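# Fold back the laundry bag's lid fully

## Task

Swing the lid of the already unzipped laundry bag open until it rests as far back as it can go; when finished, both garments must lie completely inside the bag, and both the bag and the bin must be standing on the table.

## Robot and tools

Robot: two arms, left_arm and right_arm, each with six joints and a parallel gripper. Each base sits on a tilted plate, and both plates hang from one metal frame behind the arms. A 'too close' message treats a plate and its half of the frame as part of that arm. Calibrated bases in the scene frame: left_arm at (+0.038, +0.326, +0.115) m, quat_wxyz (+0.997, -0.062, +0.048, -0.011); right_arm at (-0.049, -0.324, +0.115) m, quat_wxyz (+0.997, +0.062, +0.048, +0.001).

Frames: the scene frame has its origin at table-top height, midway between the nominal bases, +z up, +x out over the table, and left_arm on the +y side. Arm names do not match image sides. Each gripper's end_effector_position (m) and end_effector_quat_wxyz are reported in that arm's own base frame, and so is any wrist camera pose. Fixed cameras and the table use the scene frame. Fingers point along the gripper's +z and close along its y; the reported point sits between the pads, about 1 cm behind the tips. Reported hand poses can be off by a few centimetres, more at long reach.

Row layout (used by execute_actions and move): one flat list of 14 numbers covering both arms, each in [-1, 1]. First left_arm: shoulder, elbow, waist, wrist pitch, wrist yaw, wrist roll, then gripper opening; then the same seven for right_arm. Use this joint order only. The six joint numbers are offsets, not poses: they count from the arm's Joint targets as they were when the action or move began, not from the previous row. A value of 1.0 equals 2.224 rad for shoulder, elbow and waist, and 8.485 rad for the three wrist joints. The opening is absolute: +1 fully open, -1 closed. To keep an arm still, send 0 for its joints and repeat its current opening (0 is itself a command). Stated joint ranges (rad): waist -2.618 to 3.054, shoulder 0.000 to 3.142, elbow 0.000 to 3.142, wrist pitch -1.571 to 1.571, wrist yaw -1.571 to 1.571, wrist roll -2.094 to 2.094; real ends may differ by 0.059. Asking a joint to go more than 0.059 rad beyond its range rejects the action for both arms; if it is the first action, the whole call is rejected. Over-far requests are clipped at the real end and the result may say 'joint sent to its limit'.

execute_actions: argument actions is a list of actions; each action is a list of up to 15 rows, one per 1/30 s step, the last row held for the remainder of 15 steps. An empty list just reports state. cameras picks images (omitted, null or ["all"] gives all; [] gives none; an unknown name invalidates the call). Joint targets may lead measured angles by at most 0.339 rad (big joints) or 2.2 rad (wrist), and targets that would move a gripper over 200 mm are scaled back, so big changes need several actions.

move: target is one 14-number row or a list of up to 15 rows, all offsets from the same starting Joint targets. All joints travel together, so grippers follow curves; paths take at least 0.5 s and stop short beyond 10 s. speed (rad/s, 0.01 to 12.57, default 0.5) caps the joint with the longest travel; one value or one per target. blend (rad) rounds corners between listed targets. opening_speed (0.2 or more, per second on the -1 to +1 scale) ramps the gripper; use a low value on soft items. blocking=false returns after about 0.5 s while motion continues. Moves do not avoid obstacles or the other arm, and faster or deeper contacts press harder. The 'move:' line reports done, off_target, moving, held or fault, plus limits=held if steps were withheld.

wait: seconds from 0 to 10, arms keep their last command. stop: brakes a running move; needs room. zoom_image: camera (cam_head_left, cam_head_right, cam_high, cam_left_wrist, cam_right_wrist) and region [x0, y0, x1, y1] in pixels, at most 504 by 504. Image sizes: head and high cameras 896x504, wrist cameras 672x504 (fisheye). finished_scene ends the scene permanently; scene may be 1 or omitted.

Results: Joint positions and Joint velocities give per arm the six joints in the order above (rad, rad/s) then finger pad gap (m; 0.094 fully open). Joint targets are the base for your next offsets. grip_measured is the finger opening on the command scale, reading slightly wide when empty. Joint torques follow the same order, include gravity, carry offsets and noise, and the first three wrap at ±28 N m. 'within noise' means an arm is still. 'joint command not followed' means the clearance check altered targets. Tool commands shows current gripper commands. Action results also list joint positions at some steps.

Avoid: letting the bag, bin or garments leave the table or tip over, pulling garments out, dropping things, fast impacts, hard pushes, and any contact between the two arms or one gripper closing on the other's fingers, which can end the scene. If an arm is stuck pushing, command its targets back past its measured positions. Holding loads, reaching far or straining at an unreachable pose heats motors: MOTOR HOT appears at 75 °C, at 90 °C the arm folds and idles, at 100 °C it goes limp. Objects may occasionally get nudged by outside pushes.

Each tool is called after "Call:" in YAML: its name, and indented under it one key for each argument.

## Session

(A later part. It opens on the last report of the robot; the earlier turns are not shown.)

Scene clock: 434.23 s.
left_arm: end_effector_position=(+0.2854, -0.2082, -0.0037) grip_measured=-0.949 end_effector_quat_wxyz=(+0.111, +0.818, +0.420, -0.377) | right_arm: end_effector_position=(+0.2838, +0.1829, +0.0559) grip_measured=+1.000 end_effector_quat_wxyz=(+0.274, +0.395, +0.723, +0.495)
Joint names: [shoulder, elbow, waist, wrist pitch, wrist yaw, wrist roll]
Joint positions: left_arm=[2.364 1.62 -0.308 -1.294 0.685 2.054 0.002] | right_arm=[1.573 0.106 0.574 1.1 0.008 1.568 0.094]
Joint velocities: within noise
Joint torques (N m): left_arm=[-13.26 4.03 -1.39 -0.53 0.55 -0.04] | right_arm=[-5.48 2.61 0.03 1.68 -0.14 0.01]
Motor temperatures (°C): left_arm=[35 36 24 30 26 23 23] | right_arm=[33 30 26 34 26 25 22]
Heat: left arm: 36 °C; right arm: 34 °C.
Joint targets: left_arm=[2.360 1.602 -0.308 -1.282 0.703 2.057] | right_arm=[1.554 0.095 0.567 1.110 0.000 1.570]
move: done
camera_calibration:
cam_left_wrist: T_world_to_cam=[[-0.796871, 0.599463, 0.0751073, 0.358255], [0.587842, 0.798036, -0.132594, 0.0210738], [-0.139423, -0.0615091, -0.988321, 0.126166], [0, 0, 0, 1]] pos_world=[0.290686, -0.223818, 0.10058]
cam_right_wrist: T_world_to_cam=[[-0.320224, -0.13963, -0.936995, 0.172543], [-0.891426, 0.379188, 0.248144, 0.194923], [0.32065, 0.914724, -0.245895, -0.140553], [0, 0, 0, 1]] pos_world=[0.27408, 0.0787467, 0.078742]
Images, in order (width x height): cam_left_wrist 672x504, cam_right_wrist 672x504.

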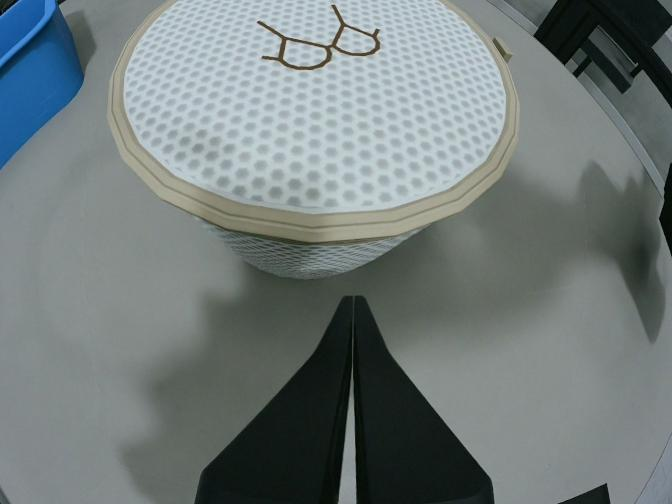

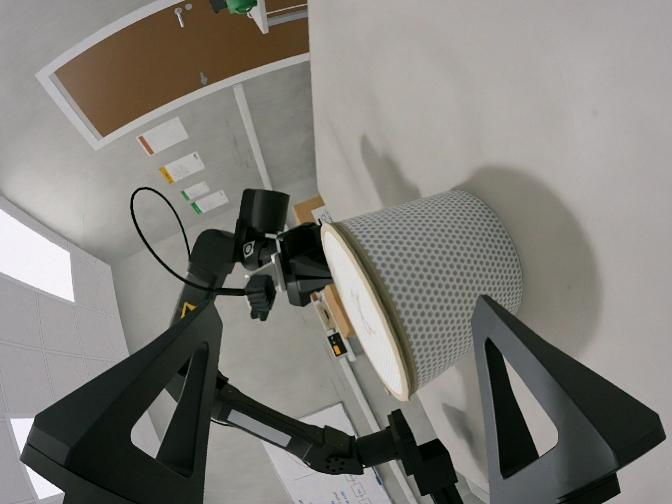

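Call:
move:
  target: [-0.0100,-0.0151,-0.0192,0.0013,0,0,-0.95,0,0,0,0,0,0,1]
  speed: 0.2
  cameras: ["cam_left_wrist","cam_right_wrist"]

Call:
zoom_image:
  camera: "cam_left_wrist"
  region: [260, 200, 440, 360]

Scene clock: 459.40 s.
left_arm: end_effector_position=(+0.2701, -0.2160, -0.0085) grip_measured=-0.949 end_effector_quat_wxyz=(+0.097, +0.822, +0.407, -0.386) | right_arm: end_effector_position=(+0.2838, +0.1829, +0.0559) grip_measured=+1.000 end_effector_quat_wxyz=(+0.274, +0.395, +0.723, +0.495)
Joint names: [shoulder, elbow, waist, wrist pitch, wrist yaw, wrist roll]
Joint positions: left_arm=[2.364 1.588 -0.345 -1.283 0.687 2.054 0.002] | right_arm=[1.573 0.106 0.574 1.1 0.008 1.568 0.094]
Joint velocities: within noise
Joint torques (N m): left_arm=[-15.05 3.97 -2.02 -0.56 0.57 0.07] | right_arm=[-5.49 2.61 0.03 1.68 -0.14 0]
Motor temperatures (°C): left_arm=[36 35 24 29 26 23 23] | right_arm=[33 30 25 35 26 25 22]
Heat: left arm: 36 °C; right arm: 35 °C.
Joint targets: left_arm=[2.337 1.569 -0.351 -1.271 0.703 2.057] | right_arm=[1.554 0.095 0.567 1.110 0.000 1.570]
move: done
camera_calibration:
cam_left_wrist: T_world_to_cam=[[-0.77295, 0.627336, 0.0948598, 0.350792], [0.613509, 0.777127, -0.140285, 0.0241663], [-0.161724, -0.0502362, -0.985556, 0.127289], [0, 0, 0, 1]] pos_world=[0.276904, -0.23245, 0.0955643]
cam_right_wrist: T_world_to_cam=[[-0.320224, -0.13963, -0.936995, 0.172543], [-0.891426, 0.379188, 0.248144, 0.194923], [0.32065, 0.914724, -0.245895, -0.140553], [0, 0, 0, 1]] pos_world=[0.27408, 0.0787467, 0.078742]
Images, in order (width x height): cam_left_wrist 672x504, cam_right_wrist 672x504.

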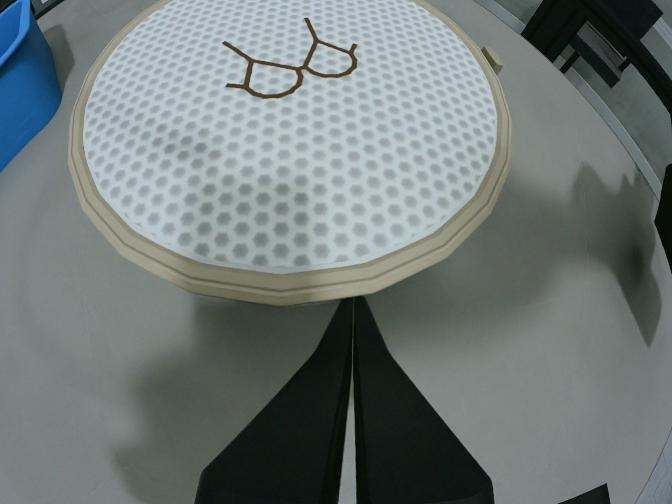

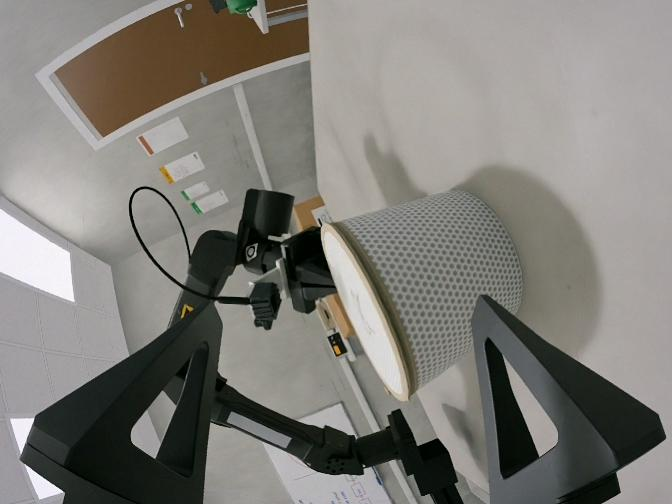

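Scaled by 2.800 from the camera's 672x504 image, which has a finer 960x720 frame.

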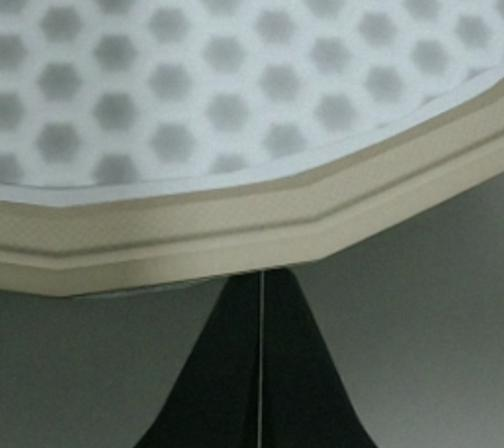

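Call:
move:
  target: [-0.0293,0.0076,-0.0058,-0.0097,0,0,-0.95,0,0,0,0,0,0,1]
  speed: 0.12
  cameras: ["cam_left_wrist","cam_right_wrist"]

Call:
zoom_image:
  camera: "cam_left_wrist"
  region: [260, 200, 440, 360]

Scene clock: 479.67 s.
left_arm: end_effector_position=(+0.2654, -0.2171, +0.0162) grip_measured=-0.949 end_effector_quat_wxyz=(+0.098, +0.825, +0.403, -0.384) | right_arm: end_effector_position=(+0.2838, +0.1829, +0.0559) grip_measured=+1.000 end_effector_quat_wxyz=(+0.274, +0.395, +0.723, +0.495)
Joint names: [shoulder, elbow, waist, wrist pitch, wrist yaw, wrist roll]
Joint positions: left_arm=[2.301 1.588 -0.353 -1.34 0.687 2.054 0.002] | right_arm=[1.573 0.106 0.574 1.1 0.008 1.568 0.094]
Joint velocities: within noise
Joint torques (N m): left_arm=[-15.23 5.52 -2.14 -0.82 0.53 0.06] | right_arm=[-5.48 2.59 0.03 1.68 -0.14 0]
Motor temperatures (°C): left_arm=[39 35 24 29 26 23 23] | right_arm=[33 30 25 35 26 25 22]
Heat: left arm: 39 °C; right arm: 35 °C.
Joint targets: left_arm=[2.272 1.585 -0.364 -1.353 0.703 2.057] | right_arm=[1.554 0.095 0.567 1.110 0.000 1.570]
move: done
camera_calibration:
cam_left_wrist: T_world_to_cam=[[-0.768446, 0.633725, 0.0887852, 0.345703], [0.620567, 0.771864, -0.138284, 0.0282588], [-0.156164, -0.0511664, -0.986405, 0.149182], [0, 0, 0, 1]] pos_world=[0.271415, -0.23326, 0.120369]
cam_right_wrist: T_world_to_cam=[[-0.320224, -0.13963, -0.936995, 0.172543], [-0.891426, 0.379188, 0.248144, 0.194923], [0.32065, 0.914724, -0.245895, -0.140553], [0, 0, 0, 1]] pos_world=[0.27408, 0.0787467, 0.078742]
Images, in order (width x height): cam_left_wrist 672x504, cam_right_wrist 672x504.

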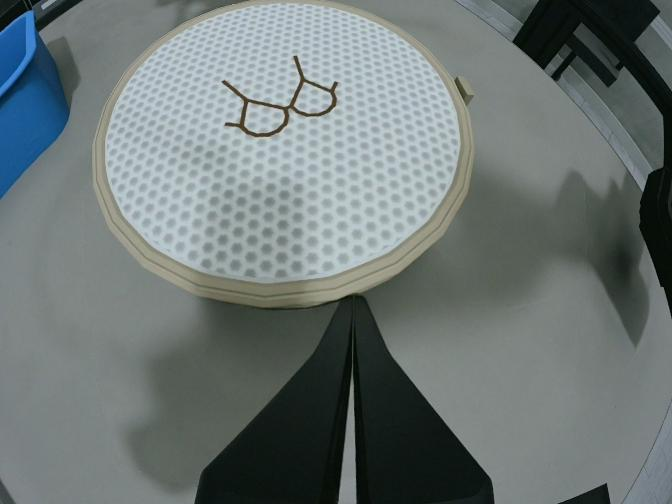

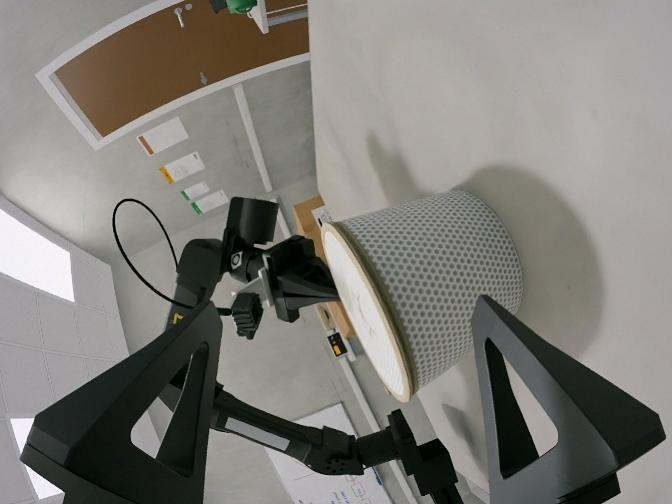

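Scaled by 2.800 from the camera's 672x504 image, which has a finer 960x720 frame.

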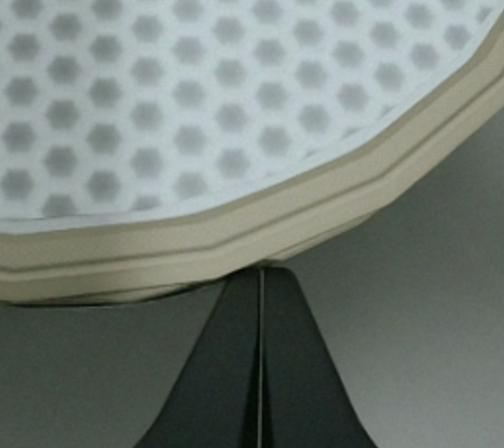

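Call:
zoom_image:
  camera: "cam_right_wrist"
  region: [290, 200, 450, 410]

Call:
zoom_image:
  camera: "cam_left_wrist"
  region: [300, 250, 420, 350]

Scaled by 2.400 from the camera's 672x504 image, which has a finer 960x720 frame.

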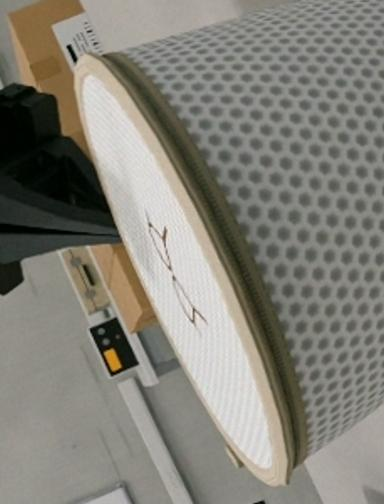

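Scaled by 4.200 from the camera's 672x504 image, which has a finer 960x720 frame.

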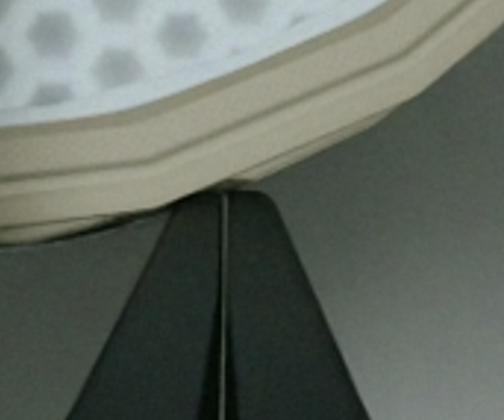

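Call:
move:
  target: [-0.0121,-0.0043,-0.0125,-0.0021,0,0,-0.95,0,0,0,0,0,0,1]
  speed: 0.12
  cameras: ["cam_left_wrist","cam_right_wrist"]

Call:
zoom_image:
  camera: "cam_left_wrist"
  region: [260, 200, 440, 360]

Call:
zoom_image:
  camera: "cam_right_wrist"
  region: [290, 200, 450, 410]

Scene clock: 502.07 s.
left_arm: end_effector_position=(+0.2580, -0.2248, +0.0260) grip_measured=-0.949 end_effector_quat_wxyz=(+0.095, +0.832, +0.390, -0.383) | right_arm: end_effector_position=(+0.2838, +0.1829, +0.0560) grip_measured=+1.000 end_effector_quat_wxyz=(+0.274, +0.395, +0.723, +0.496)
Joint names: [shoulder, elbow, waist, wrist pitch, wrist yaw, wrist roll]
Joint positions: left_arm=[2.275 1.588 -0.383 -1.358 0.687 2.054 0.002] | right_arm=[1.573 0.106 0.574 1.101 0.008 1.568 0.094]
Joint velocities: within noise
Joint torques (N m): left_arm=[-15.39 5.03 -1.96 -0.77 0.6 0.02] | right_arm=[-5.48 2.62 0.03 1.68 -0.14 0]
Motor temperatures (°C): left_arm=[42 36 24 29 26 23 23] | right_arm=[33 30 25 35 26 25 22]
Heat: left arm: 42 °C; right arm: 35 °C.
Joint targets: left_arm=[2.245 1.576 -0.392 -1.371 0.703 2.057] | right_arm=[1.554 0.095 0.567 1.110 0.000 1.570]
move: done
camera_calibration:
cam_left_wrist: T_world_to_cam=[[-0.749771, 0.656748, 0.0807815, 0.344697], [0.644452, 0.752458, -0.135972, 0.0294959], [-0.150084, -0.0498882, -0.987414, 0.155971], [0, 0, 0, 1]] pos_world=[0.262844, -0.240793, 0.130174]
cam_right_wrist: T_world_to_cam=[[-0.319924, -0.139413, -0.93713, 0.172454], [-0.891503, 0.379139, 0.247945, 0.194963], [0.320736, 0.914777, -0.245583, -0.140605], [0, 0, 0, 1]] pos_world=[0.274079, 0.0787462, 0.0787414]
Images, in order (width x height): cam_left_wrist 672x504, cam_right_wrist 672x504.

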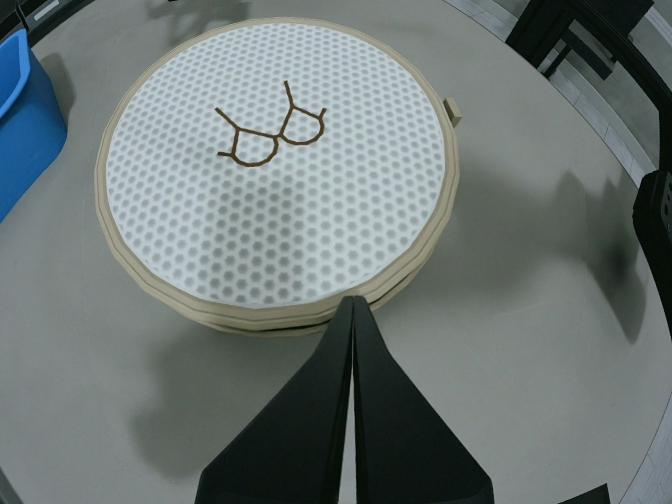

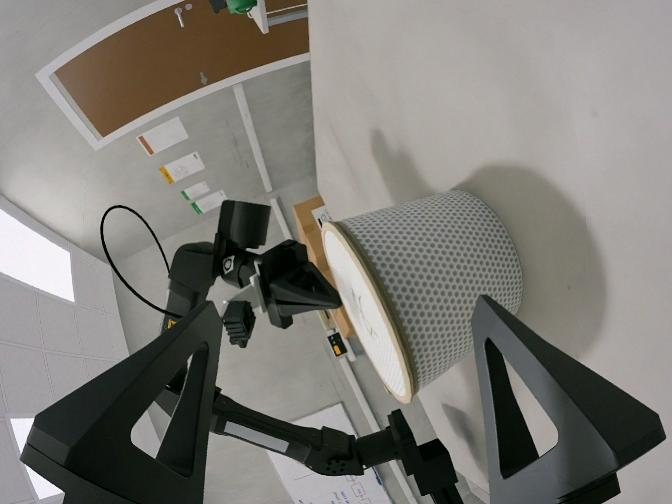

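Scaled by 2.800 from the camera's 672x504 image, which has a finer 960x720 frame.

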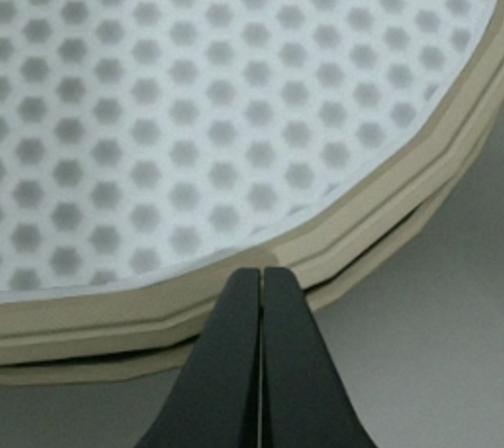

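Scaled by 2.400 from the camera's 672x504 image, which has a finer 960x720 frame.

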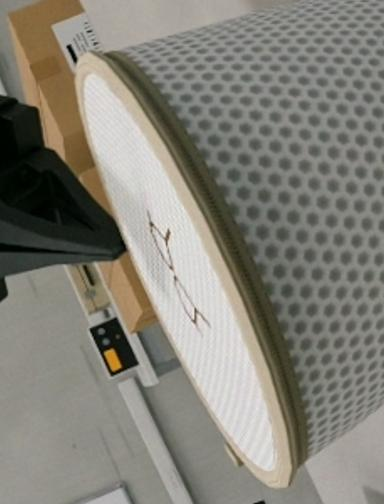

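Call:
zoom_image:
  camera: "cam_right_wrist"
  region: [270, 240, 370, 320]

Call:
zoom_image:
  camera: "cam_left_wrist"
  region: [320, 260, 440, 350]

Scaled by 5.040 from the camera's 672x504 image, which has a finer 960x720 frame.

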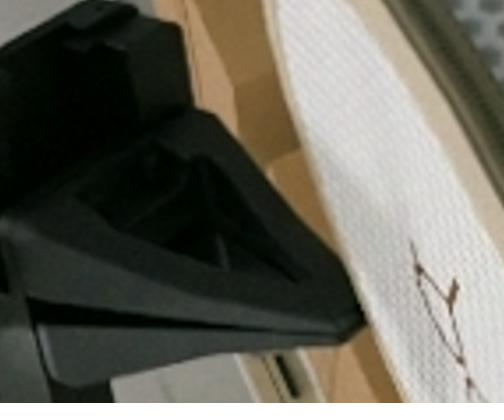

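Scaled by 4.200 from the camera's 672x504 image, which has a finer 960x720 frame.

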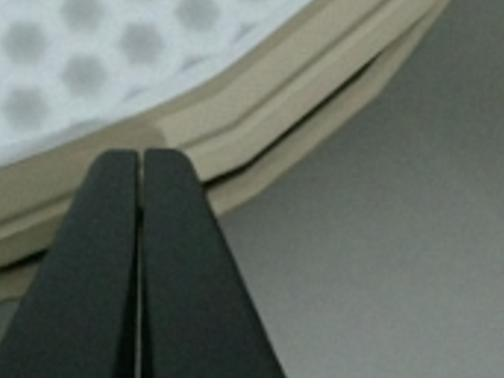

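Call:
move:
  target:
    - [0.0043,0.0269,0.0315,-0.0059,0,0,-0.95,0,0,0,0,0,0,1]
    - [0.0043,0.0269,0.0315,-0.0059,0,-0.1717,-0.36,0,0,0,0,0,0,1]
  speed: [0.3,1.0]
  cameras: ["cam_left_wrist","cam_right_wrist"]

Call:
zoom_image:
  camera: "cam_left_wrist"
  region: [200, 130, 470, 340]

Call:
zoom_image:
  camera: "cam_right_wrist"
  region: [270, 180, 450, 410]

Scene clock: 563.67 s.
left_arm: end_effector_position=(+0.2691, -0.2069, +0.0353) grip_measured=-0.361 end_effector_quat_wxyz=(-0.187, +0.329, +0.854, -0.356) | right_arm: end_effector_position=(+0.2838, +0.1829, +0.0560) grip_measured=+1.000 end_effector_quat_wxyz=(+0.274, +0.395, +0.723, +0.496)
Joint names: [shoulder, elbow, waist, wrist pitch, wrist yaw, wrist roll]
Joint positions: left_arm=[2.275 1.615 -0.319 -1.416 0.688 0.601 0.03] | right_arm=[1.573 0.106 0.574 1.101 0.008 1.568 0.094]
Joint velocities: within noise
Joint torques (N m): left_arm=[-14.49 8.27 -1.66 -0.78 0.5 0] | right_arm=[-5.48 2.59 0.03 1.68 -0.14 0]
Motor temperatures (°C): left_arm=[38 35 24 29 26 23 23] | right_arm=[33 29 25 36 26 25 22]
Heat: left arm: 38 °C; right arm: 36 °C.
Joint targets: left_arm=[2.255 1.636 -0.321 -1.421 0.703 0.600] | right_arm=[1.554 0.095 0.567 1.110 0.000 1.570]
move: done
camera_calibration:
cam_left_wrist: T_world_to_cam=[[-0.479267, -0.547527, 0.685943, -0.00278284], [-0.2349, 0.83306, 0.500833, 0.241051], [-0.845651, 0.0789049, -0.527872, 0.365374], [0, 0, 0, 1]] pos_world=[0.364268, -0.231163, 0.0740535]
cam_right_wrist: T_world_to_cam=[[-0.319924, -0.139413, -0.93713, 0.172454], [-0.891503, 0.379139, 0.247945, 0.194963], [0.320736, 0.914777, -0.245583, -0.140605], [0, 0, 0, 1]] pos_world=[0.274079, 0.0787462, 0.0787414]
Images, in order (width x height): cam_left_wrist 672x504, cam_right_wrist 672x504.

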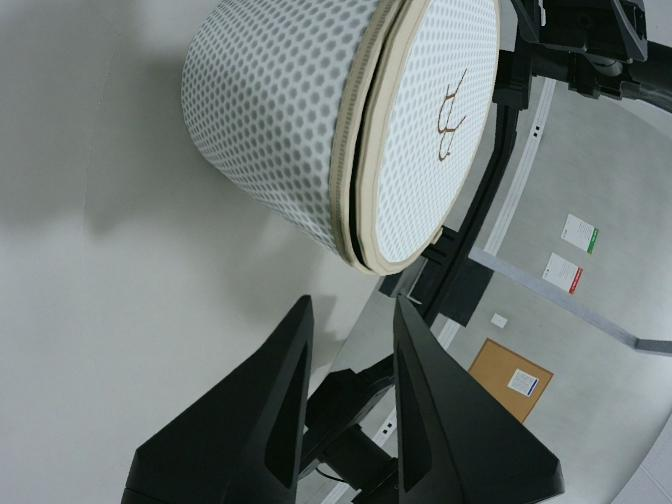

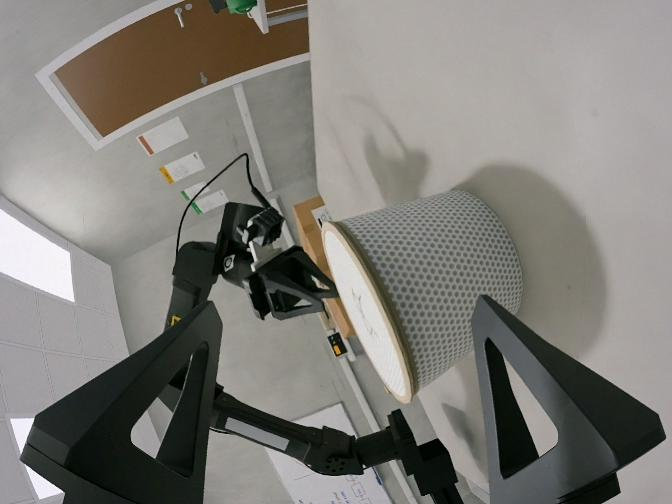

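Scaled by 1.867 from the camera's 672x504 image, which has a finer 960x720 frame.

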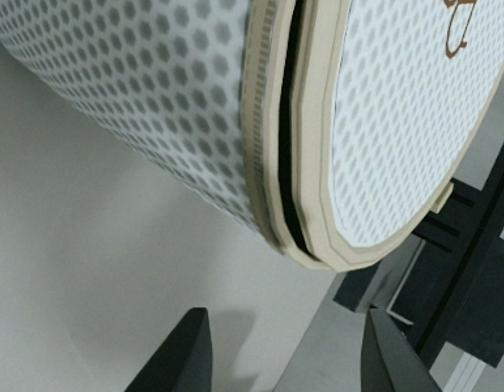

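Scaled by 2.191 from the camera's 672x504 image, which has a finer 960x720 frame.

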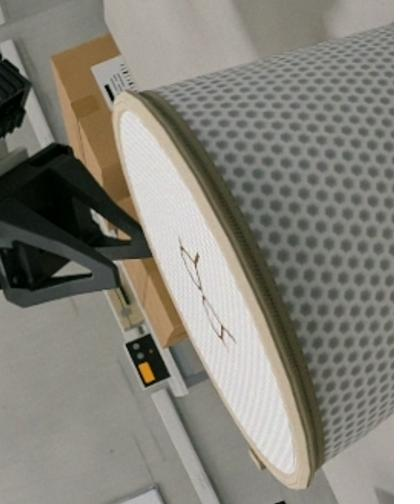

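Call:
move:
  target: [-0.0083,-0.0336,-0.0304,0.0066,0,0,-0.36,0,0,0,0,0,0,1]
  speed: 0.2
  cameras: ["cam_left_wrist","cam_right_wrist"]

Call:
zoom_image:
  camera: "cam_left_wrist"
  region: [250, 180, 450, 340]

Scene clock: 623.97 s.
left_arm: end_effector_position=(+0.2514, -0.2227, +0.0291) grip_measured=-0.361 end_effector_quat_wxyz=(-0.198, +0.357, +0.843, -0.350) | right_arm: end_effector_position=(+0.2838, +0.1829, +0.0560) grip_measured=+1.000 end_effector_quat_wxyz=(+0.274, +0.395, +0.723, +0.496)
Joint names: [shoulder, elbow, waist, wrist pitch, wrist yaw, wrist roll]
Joint positions: left_arm=[2.27 1.58 -0.384 -1.384 0.688 0.601 0.03] | right_arm=[1.573 0.106 0.574 1.101 0.008 1.568 0.094]
Joint velocities: within noise
Joint torques (N m): left_arm=[-15.39 4.4 -1.77 -0.49 0.52 -0.02] | right_arm=[-5.49 2.61 0.02 1.68 -0.14 0]
Motor temperatures (°C): left_arm=[38 36 24 29 26 23 23] | right_arm=[32 29 25 37 26 25 22]
Heat: left arm: 38 °C; right arm: 37 °C.
Joint targets: left_arm=[2.236 1.561 -0.389 -1.365 0.703 0.600] | right_arm=[1.554 0.095 0.567 1.110 0.000 1.570]
move: done
camera_calibration:
cam_left_wrist: T_world_to_cam=[[-0.514428, -0.514572, 0.685988, 0.000415139], [-0.180763, 0.84705, 0.499832, 0.242616], [-0.838265, 0.133126, -0.528761, 0.358581], [0, 0, 0, 1]] pos_world=[0.344656, -0.253031, 0.0680517]
cam_right_wrist: T_world_to_cam=[[-0.319924, -0.139413, -0.93713, 0.172454], [-0.891503, 0.379139, 0.247945, 0.194963], [0.320736, 0.914777, -0.245583, -0.140605], [0, 0, 0, 1]] pos_world=[0.274079, 0.0787462, 0.0787414]
Images, in order (width x height): cam_left_wrist 672x504, cam_right_wrist 672x504.

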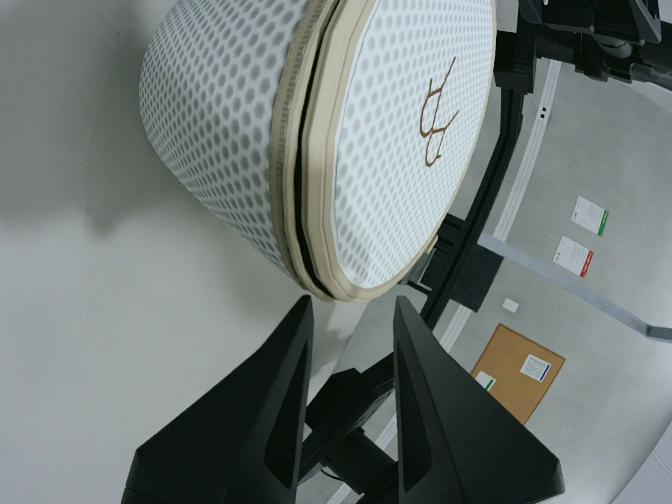

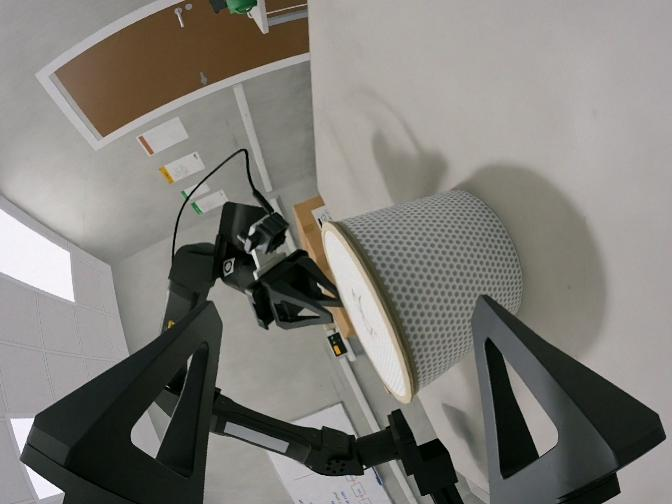

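Scaled by 2.520 from the camera's 672x504 image, which has a finer 960x720 frame.

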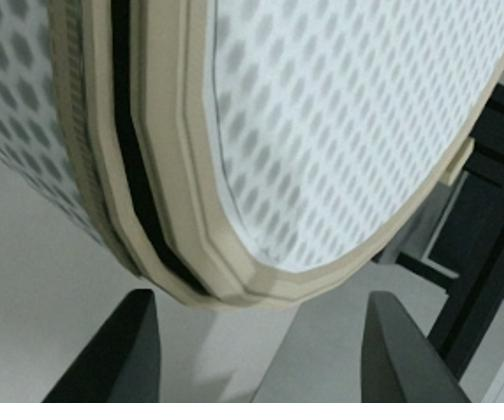

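Call:
move:
  target: [0.0019,-0.0119,-0.0211,0.0036,0,0,-0.36,0,0,0,0,0,0,1]
  speed: 0.12
  cameras: ["cam_left_wrist"]

Call:
zoom_image:
  camera: "cam_left_wrist"
  region: [250, 200, 450, 360]

Scene clock: 651.80 s.
left_arm: end_effector_position=(+0.2392, -0.2325, +0.0234) grip_measured=-0.361 end_effector_quat_wxyz=(-0.204, +0.376, +0.835, -0.346) | right_arm: end_effector_position=(+0.2838, +0.1829, +0.0560) grip_measured=+1.000 end_effector_quat_wxyz=(+0.274, +0.395, +0.723, +0.496)
Joint names: [shoulder, elbow, waist, wrist pitch, wrist yaw, wrist roll]
Joint positions: left_arm=[2.269 1.554 -0.428 -1.356 0.688 0.601 0.03] | right_arm=[1.573 0.106 0.574 1.101 0.008 1.568 0.094]
Joint velocities: within noise
Joint torques (N m): left_arm=[-14.83 4.26 -2.13 -0.51 0.5 0.03] | right_arm=[-5.49 2.59 0.03 1.67 -0.14 0]
Motor temperatures (°C): left_arm=[37 34 24 28 27 23 23] | right_arm=[32 29 25 37 26 25 22]
Heat: left arm: 37 °C; right arm: 37 °C.
Joint targets: left_arm=[2.241 1.535 -0.436 -1.334 0.703 0.600] | right_arm=[1.554 0.095 0.567 1.110 0.000 1.570]
move: done
camera_calibration:
cam_left_wrist: T_world_to_cam=[[-0.538402, -0.490692, 0.685087, 0.00439632], [-0.144847, 0.854767, 0.498391, 0.244921], [-0.830146, 0.169102, -0.531284, 0.353158], [0, 0, 0, 1]] pos_world=[0.331016, -0.266913, 0.0625489]
Images, in order (width x height): cam_left_wrist 672x504.

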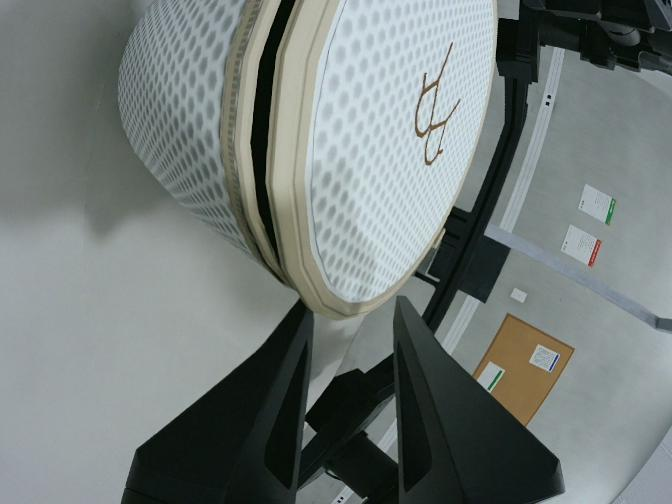

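Scaled by 2.520 from the camera's 672x504 image, which has a finer 960x720 frame.

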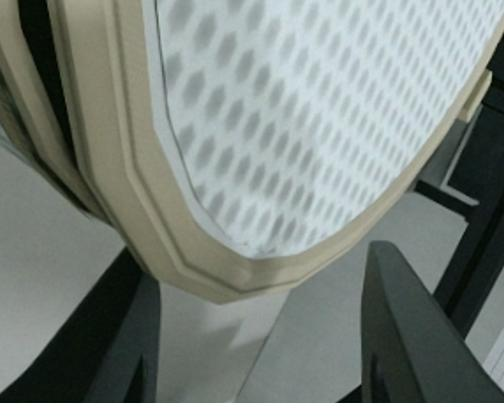

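Call:
move:
  target: [-0.0100,0.0051,-0.0083,-0.0040,0,0,-0.36,0,0,0,0,0,0,1]
  speed: 0.1
  cameras: ["cam_left_wrist","cam_right_wrist"]

Call:
zoom_image:
  camera: "cam_left_wrist"
  region: [250, 200, 450, 360]

Call:
zoom_image:
  camera: "cam_right_wrist"
  region: [270, 180, 450, 410]

Scene clock: 665.43 s.
left_arm: end_effector_position=(+0.2361, -0.2367, +0.0298) grip_measured=-0.361 end_effector_quat_wxyz=(-0.200, +0.385, +0.832, -0.344) | right_arm: end_effector_position=(+0.2838, +0.1829, +0.0560) grip_measured=+1.000 end_effector_quat_wxyz=(+0.274, +0.395, +0.723, +0.496)
Joint names: [shoulder, elbow, waist, wrist pitch, wrist yaw, wrist roll]
Joint positions: left_arm=[2.249 1.554 -0.444 -1.362 0.688 0.6 0.03] | right_arm=[1.573 0.106 0.574 1.101 0.008 1.568 0.094]
Joint velocities: within noise
Joint torques (N m): left_arm=[-15.28 5.14 -2.44 -0.74 0.53 0.05] | right_arm=[-5.48 2.61 0.03 1.68 -0.14 0]
Motor temperatures (°C): left_arm=[39 34 24 28 27 23 23] | right_arm=[32 29 25 37 26 25 22]
Heat: left arm: 39 °C; right arm: 37 °C.
Joint targets: left_arm=[2.218 1.546 -0.455 -1.368 0.703 0.600] | right_arm=[1.554 0.095 0.567 1.110 0.000 1.570]
move: done
camera_calibration:
cam_left_wrist: T_world_to_cam=[[-0.5547, -0.478111, 0.680969, 0.00320615], [-0.13756, 0.859856, 0.491655, 0.244522], [-0.820601, 0.179047, -0.542731, 0.35513], [0, 0, 0, 1]] pos_world=[0.326835, -0.272305, 0.0703362]
cam_right_wrist: T_world_to_cam=[[-0.319924, -0.139413, -0.93713, 0.172454], [-0.891503, 0.379139, 0.247945, 0.194963], [0.320736, 0.914777, -0.245583, -0.140605], [0, 0, 0, 1]] pos_world=[0.274079, 0.0787462, 0.0787414]
Images, in order (width x height): cam_left_wrist 672x504, cam_right_wrist 672x504.

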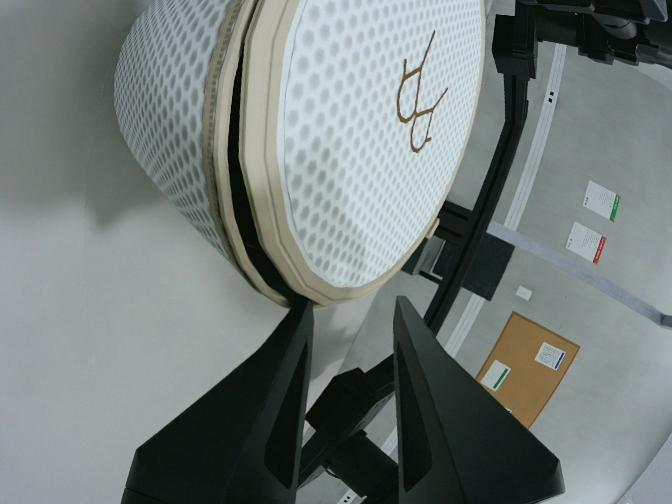

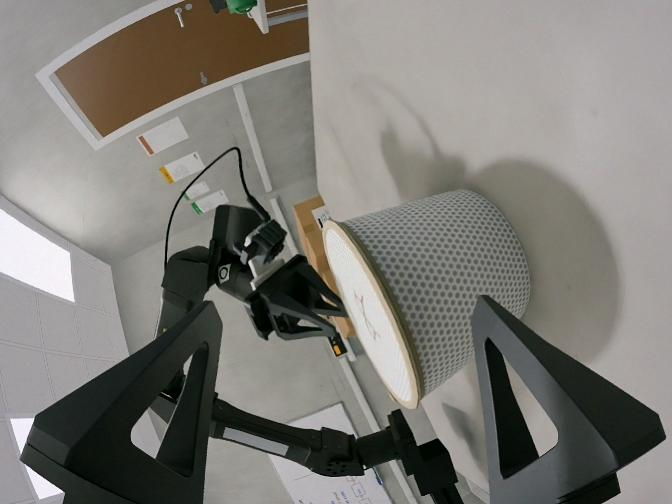

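Scaled by 2.520 from the camera's 672x504 image, which has a finer 960x720 frame.

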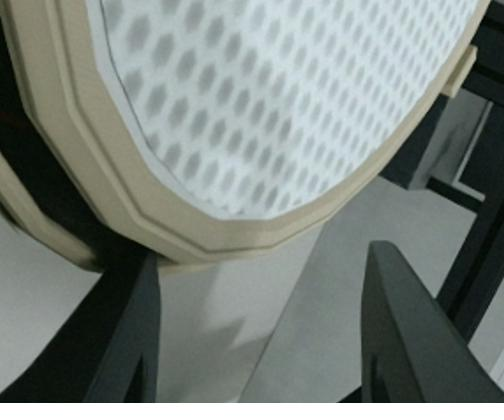

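Scaled by 2.191 from the camera's 672x504 image, which has a finer 960x720 frame.

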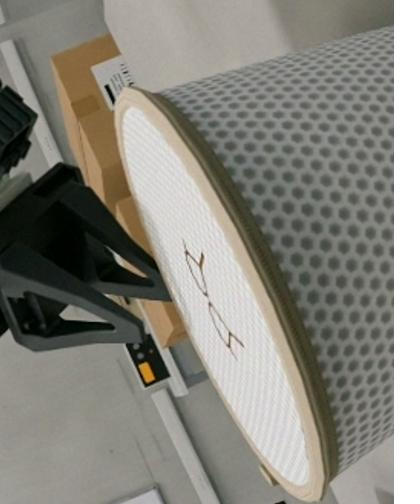

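Call:
move:
  target: [-0.0387,0.0099,-0.0153,-0.0127,0,0,-0.36,0,0,0,0,0,0,1]
  speed: 0.15
  cameras: ["cam_left_wrist","cam_right_wrist"]

Scene clock: 677.70 s.
left_arm: end_effector_position=(+0.2158, -0.2386, +0.0662) grip_measured=-0.361 end_effector_quat_wxyz=(-0.215, +0.396, +0.825, -0.340) | right_arm: end_effector_position=(+0.2838, +0.1829, +0.0560) grip_measured=+1.000 end_effector_quat_wxyz=(+0.274, +0.395, +0.723, +0.496)
Joint names: [shoulder, elbow, waist, wrist pitch, wrist yaw, wrist roll]
Joint positions: left_arm=[2.16 1.554 -0.479 -1.47 0.688 0.6 0.03] | right_arm=[1.573 0.106 0.574 1.101 0.008 1.568 0.094]
Joint velocities: within noise
Joint torques (N m): left_arm=[-13.98 7.79 -2.04 -0.73 0.53 -0.07] | right_arm=[-5.49 2.59 0.03 1.68 -0.14 0]
Motor temperatures (°C): left_arm=[41 34 24 28 27 23 23] | right_arm=[32 29 25 37 26 25 22]
Heat: left arm: 41 °C; right arm: 37 °C.
Joint targets: left_arm=[2.132 1.568 -0.489 -1.476 0.703 0.600] | right_arm=[1.554 0.095 0.567 1.110 0.000 1.570]
move: done
camera_calibration:
cam_left_wrist: T_world_to_cam=[[-0.560017, -0.46414, 0.686261, -0.0296126], [-0.0992427, 0.859955, 0.500628, 0.21662], [-0.822515, 0.212254, -0.527652, 0.365918], [0, 0, 0, 1]] pos_world=[0.305888, -0.277695, 0.104953]
cam_right_wrist: T_world_to_cam=[[-0.319924, -0.139413, -0.93713, 0.172454], [-0.891503, 0.379139, 0.247945, 0.194963], [0.320736, 0.914777, -0.245583, -0.140605], [0, 0, 0, 1]] pos_world=[0.274079, 0.0787462, 0.0787414]
Images, in order (width x height): cam_left_wrist 672x504, cam_right_wrist 672x504.

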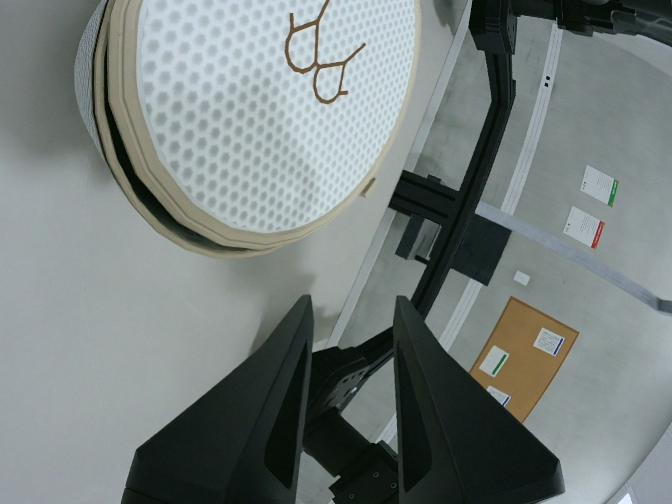

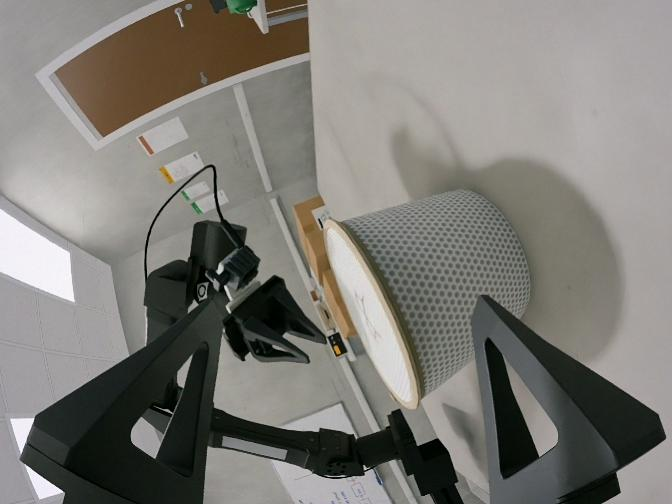

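Call:
zoom_image:
  camera: "cam_left_wrist"
  region: [80, 60, 320, 280]

Call:
zoom_image:
  camera: "cam_right_wrist"
  region: [290, 180, 450, 420]

Scaled by 2.100 from the camera's 672x504 image, which has a finer 960x720 frame.

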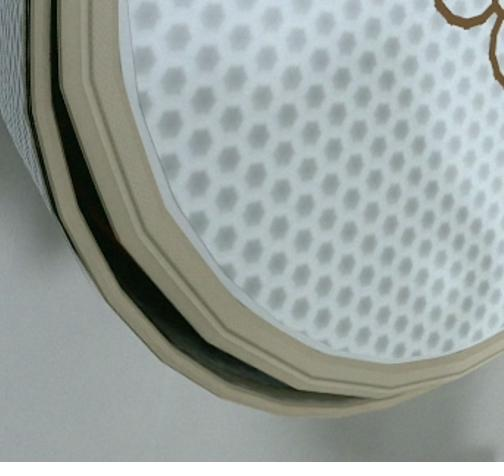

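Scaled by 2.100 from the camera's 672x504 image, which has a finer 960x720 frame.

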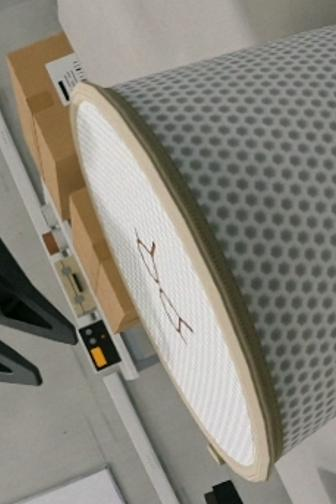

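Call:
move:
  target:
    - [0.02,0.1048,0.0378,0.0046,0.0012,0,-0.36,0,0,0,0,0,0,1]
    - [0.0944,0.1048,0.0378,0.0046,0.0012,0,-0.36,0,0,0,0,0,0,1]
  speed: 0.35
  cameras: ["cam_left_wrist","cam_right_wrist"]

Call:
zoom_image:
  camera: "cam_left_wrist"
  region: [230, 160, 430, 330]

Scene clock: 728.43 s.
left_arm: end_effector_position=(+0.2826, -0.2458, +0.0507) grip_measured=-0.361 end_effector_quat_wxyz=(-0.160, +0.382, +0.839, -0.352) | right_arm: end_effector_position=(+0.2838, +0.1829, +0.0560) grip_measured=+1.000 end_effector_quat_wxyz=(+0.274, +0.395, +0.723, +0.496)
Joint names: [shoulder, elbow, waist, wrist pitch, wrist yaw, wrist roll]
Joint positions: left_arm=[2.315 1.781 -0.408 -1.451 0.699 0.6 0.03] | right_arm=[1.573 0.106 0.574 1.101 0.008 1.568 0.094]
Joint velocities: within noise
Joint torques (N m): left_arm=[-10.7 8.61 -1.28 -0.38 0.52 -0.04] | right_arm=[-5.49 2.61 0.03 1.68 -0.14 0]
Motor temperatures (°C): left_arm=[43 36 24 28 27 23 23] | right_arm=[32 28 25 38 26 25 22]
Heat: left arm: 43 °C; right arm: 38 °C.
Joint targets: left_arm=[2.342 1.801 -0.404 -1.437 0.714 0.600] | right_arm=[1.554 0.095 0.567 1.110 0.000 1.570]
move: done
camera_calibration:
cam_left_wrist: T_world_to_cam=[[-0.576641, -0.475654, 0.664258, 0.0180672], [-0.202225, 0.870845, 0.448033, 0.271653], [-0.791575, 0.124025, -0.598354, 0.387344], [0, 0, 0, 1]] pos_world=[0.371965, -0.276014, 0.0980582]
cam_right_wrist: T_world_to_cam=[[-0.319924, -0.139413, -0.93713, 0.172454], [-0.891503, 0.379139, 0.247945, 0.194963], [0.320736, 0.914777, -0.245583, -0.140605], [0, 0, 0, 1]] pos_world=[0.274079, 0.0787462, 0.0787414]
Images, in order (width x height): cam_left_wrist 672x504, cam_right_wrist 672x504.

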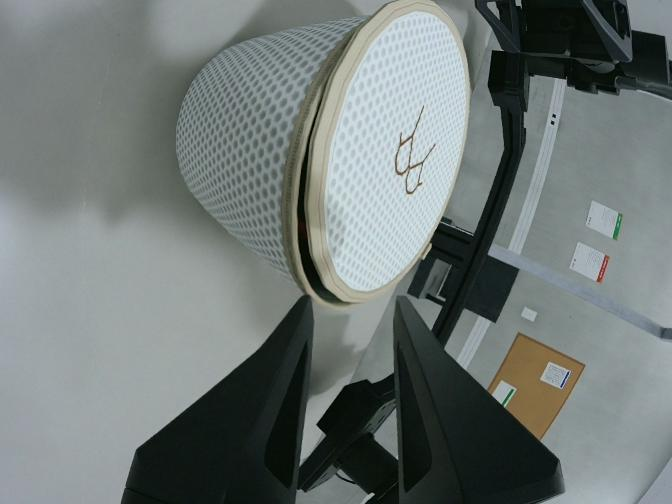

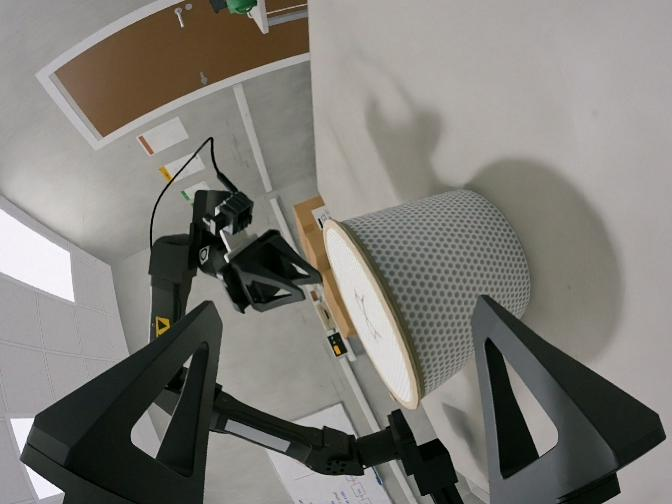

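Scaled by 2.520 from the camera's 672x504 image, which has a finer 960x720 frame.

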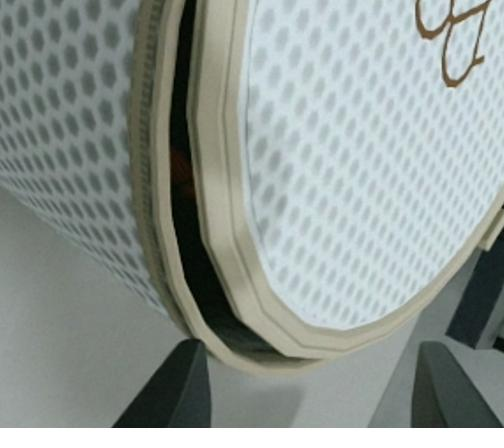

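Call:
move:
  target: [0.0211,0,0.004,0.0055,0,0,-0.36,0,0,0,0,0,0,1]
  speed: 0.2
  cameras: ["cam_left_wrist"]

Call:
zoom_image:
  camera: "cam_left_wrist"
  region: [230, 160, 430, 330]

Scene clock: 755.83 s.
left_arm: end_effector_position=(+0.2886, -0.2460, +0.0333) grip_measured=-0.361 end_effector_quat_wxyz=(-0.158, +0.380, +0.840, -0.352) | right_arm: end_effector_position=(+0.2838, +0.1829, +0.0560) grip_measured=+1.000 end_effector_quat_wxyz=(+0.274, +0.395, +0.723, +0.496)
Joint names: [shoulder, elbow, waist, wrist pitch, wrist yaw, wrist roll]
Joint positions: left_arm=[2.356 1.781 -0.401 -1.409 0.699 0.6 0.03] | right_arm=[1.573 0.106 0.574 1.101 0.008 1.568 0.094]
Joint velocities: within noise
Joint torques (N m): left_arm=[-10.39 8.46 -1.25 -0.4 0.48 0.03] | right_arm=[-5.49 2.61 0.03 1.68 -0.14 0]
Motor temperatures (°C): left_arm=[36 35 23 28 27 23 23] | right_arm=[31 28 25 38 26 25 22]
Heat: left arm: 36 °C; right arm: 38 °C.
Joint targets: left_arm=[2.389 1.801 -0.395 -1.390 0.714 0.600] | right_arm=[1.554 0.095 0.567 1.110 0.000 1.570]
move: done
camera_calibration:
cam_left_wrist: T_world_to_cam=[[-0.574732, -0.478751, 0.663687, 0.0316655], [-0.208123, 0.869859, 0.447247, 0.282267], [-0.791434, 0.118918, -0.599575, 0.380463], [0, 0, 0, 1]] pos_world=[0.378057, -0.275617, 0.0808568]
Images, in order (width x height): cam_left_wrist 672x504.

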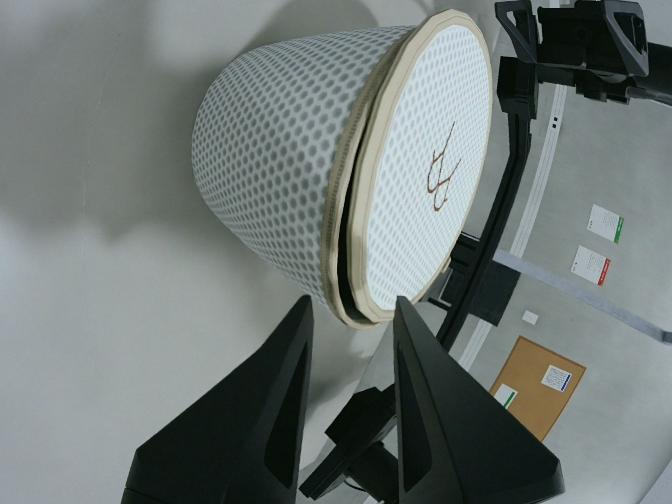

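Scaled by 2.520 from the camera's 672x504 image, which has a finer 960x720 frame.

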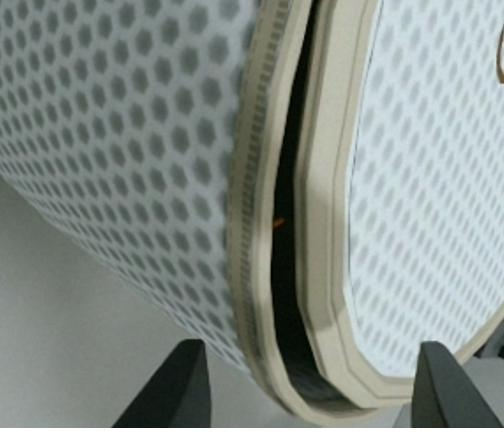

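Call:
move:
  target: [0.0085,-0.0265,-0.0112,0.0018,0.0002,0,-0.36,0,0,0,0,0,0,1]
  speed: 0.25
  cameras: ["cam_left_wrist"]

Call:
zoom_image:
  camera: "cam_left_wrist"
  region: [230, 160, 430, 330]

Scene clock: 793.67 s.
left_arm: end_effector_position=(+0.2822, -0.2471, +0.0229) grip_measured=-0.361 end_effector_quat_wxyz=(-0.171, +0.380, +0.838, -0.352) | right_arm: end_effector_position=(+0.2838, +0.1829, +0.0560) grip_measured=+1.000 end_effector_quat_wxyz=(+0.274, +0.395, +0.723, +0.496)
Joint names: [shoulder, elbow, waist, wrist pitch, wrist yaw, wrist roll]
Joint positions: left_arm=[2.374 1.762 -0.411 -1.394 0.699 0.6 0.03] | right_arm=[1.573 0.106 0.574 1.101 0.008 1.568 0.094]
Joint velocities: within noise
Joint torques (N m): left_arm=[-10.5 4.7 -1.89 -0.44 0.53 -0.02] | right_arm=[-5.49 2.61 0.03 1.68 -0.14 0]
Motor temperatures (°C): left_arm=[37 35 23 28 27 23 23] | right_arm=[31 28 25 38 26 25 22]
Heat: left arm: 37 °C; right arm: 38 °C.
Joint targets: left_arm=[2.408 1.742 -0.421 -1.375 0.715 0.600] | right_arm=[1.554 0.095 0.567 1.110 0.000 1.570]
move: done
camera_calibration:
cam_left_wrist: T_world_to_cam=[[-0.565018, -0.479126, 0.671709, 0.0313498], [-0.189913, 0.867778, 0.459233, 0.28075], [-0.802925, 0.131908, -0.581302, 0.375306], [0, 0, 0, 1]] pos_world=[0.372374, -0.278114, 0.0681784]
Images, in order (width x height): cam_left_wrist 672x504.

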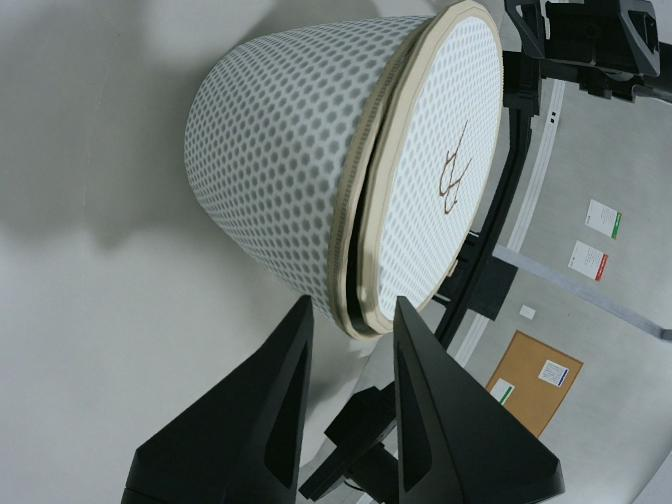

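Scaled by 2.520 from the camera's 672x504 image, which has a finer 960x720 frame.

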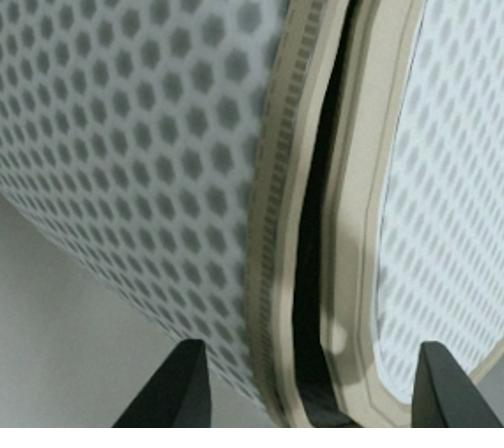

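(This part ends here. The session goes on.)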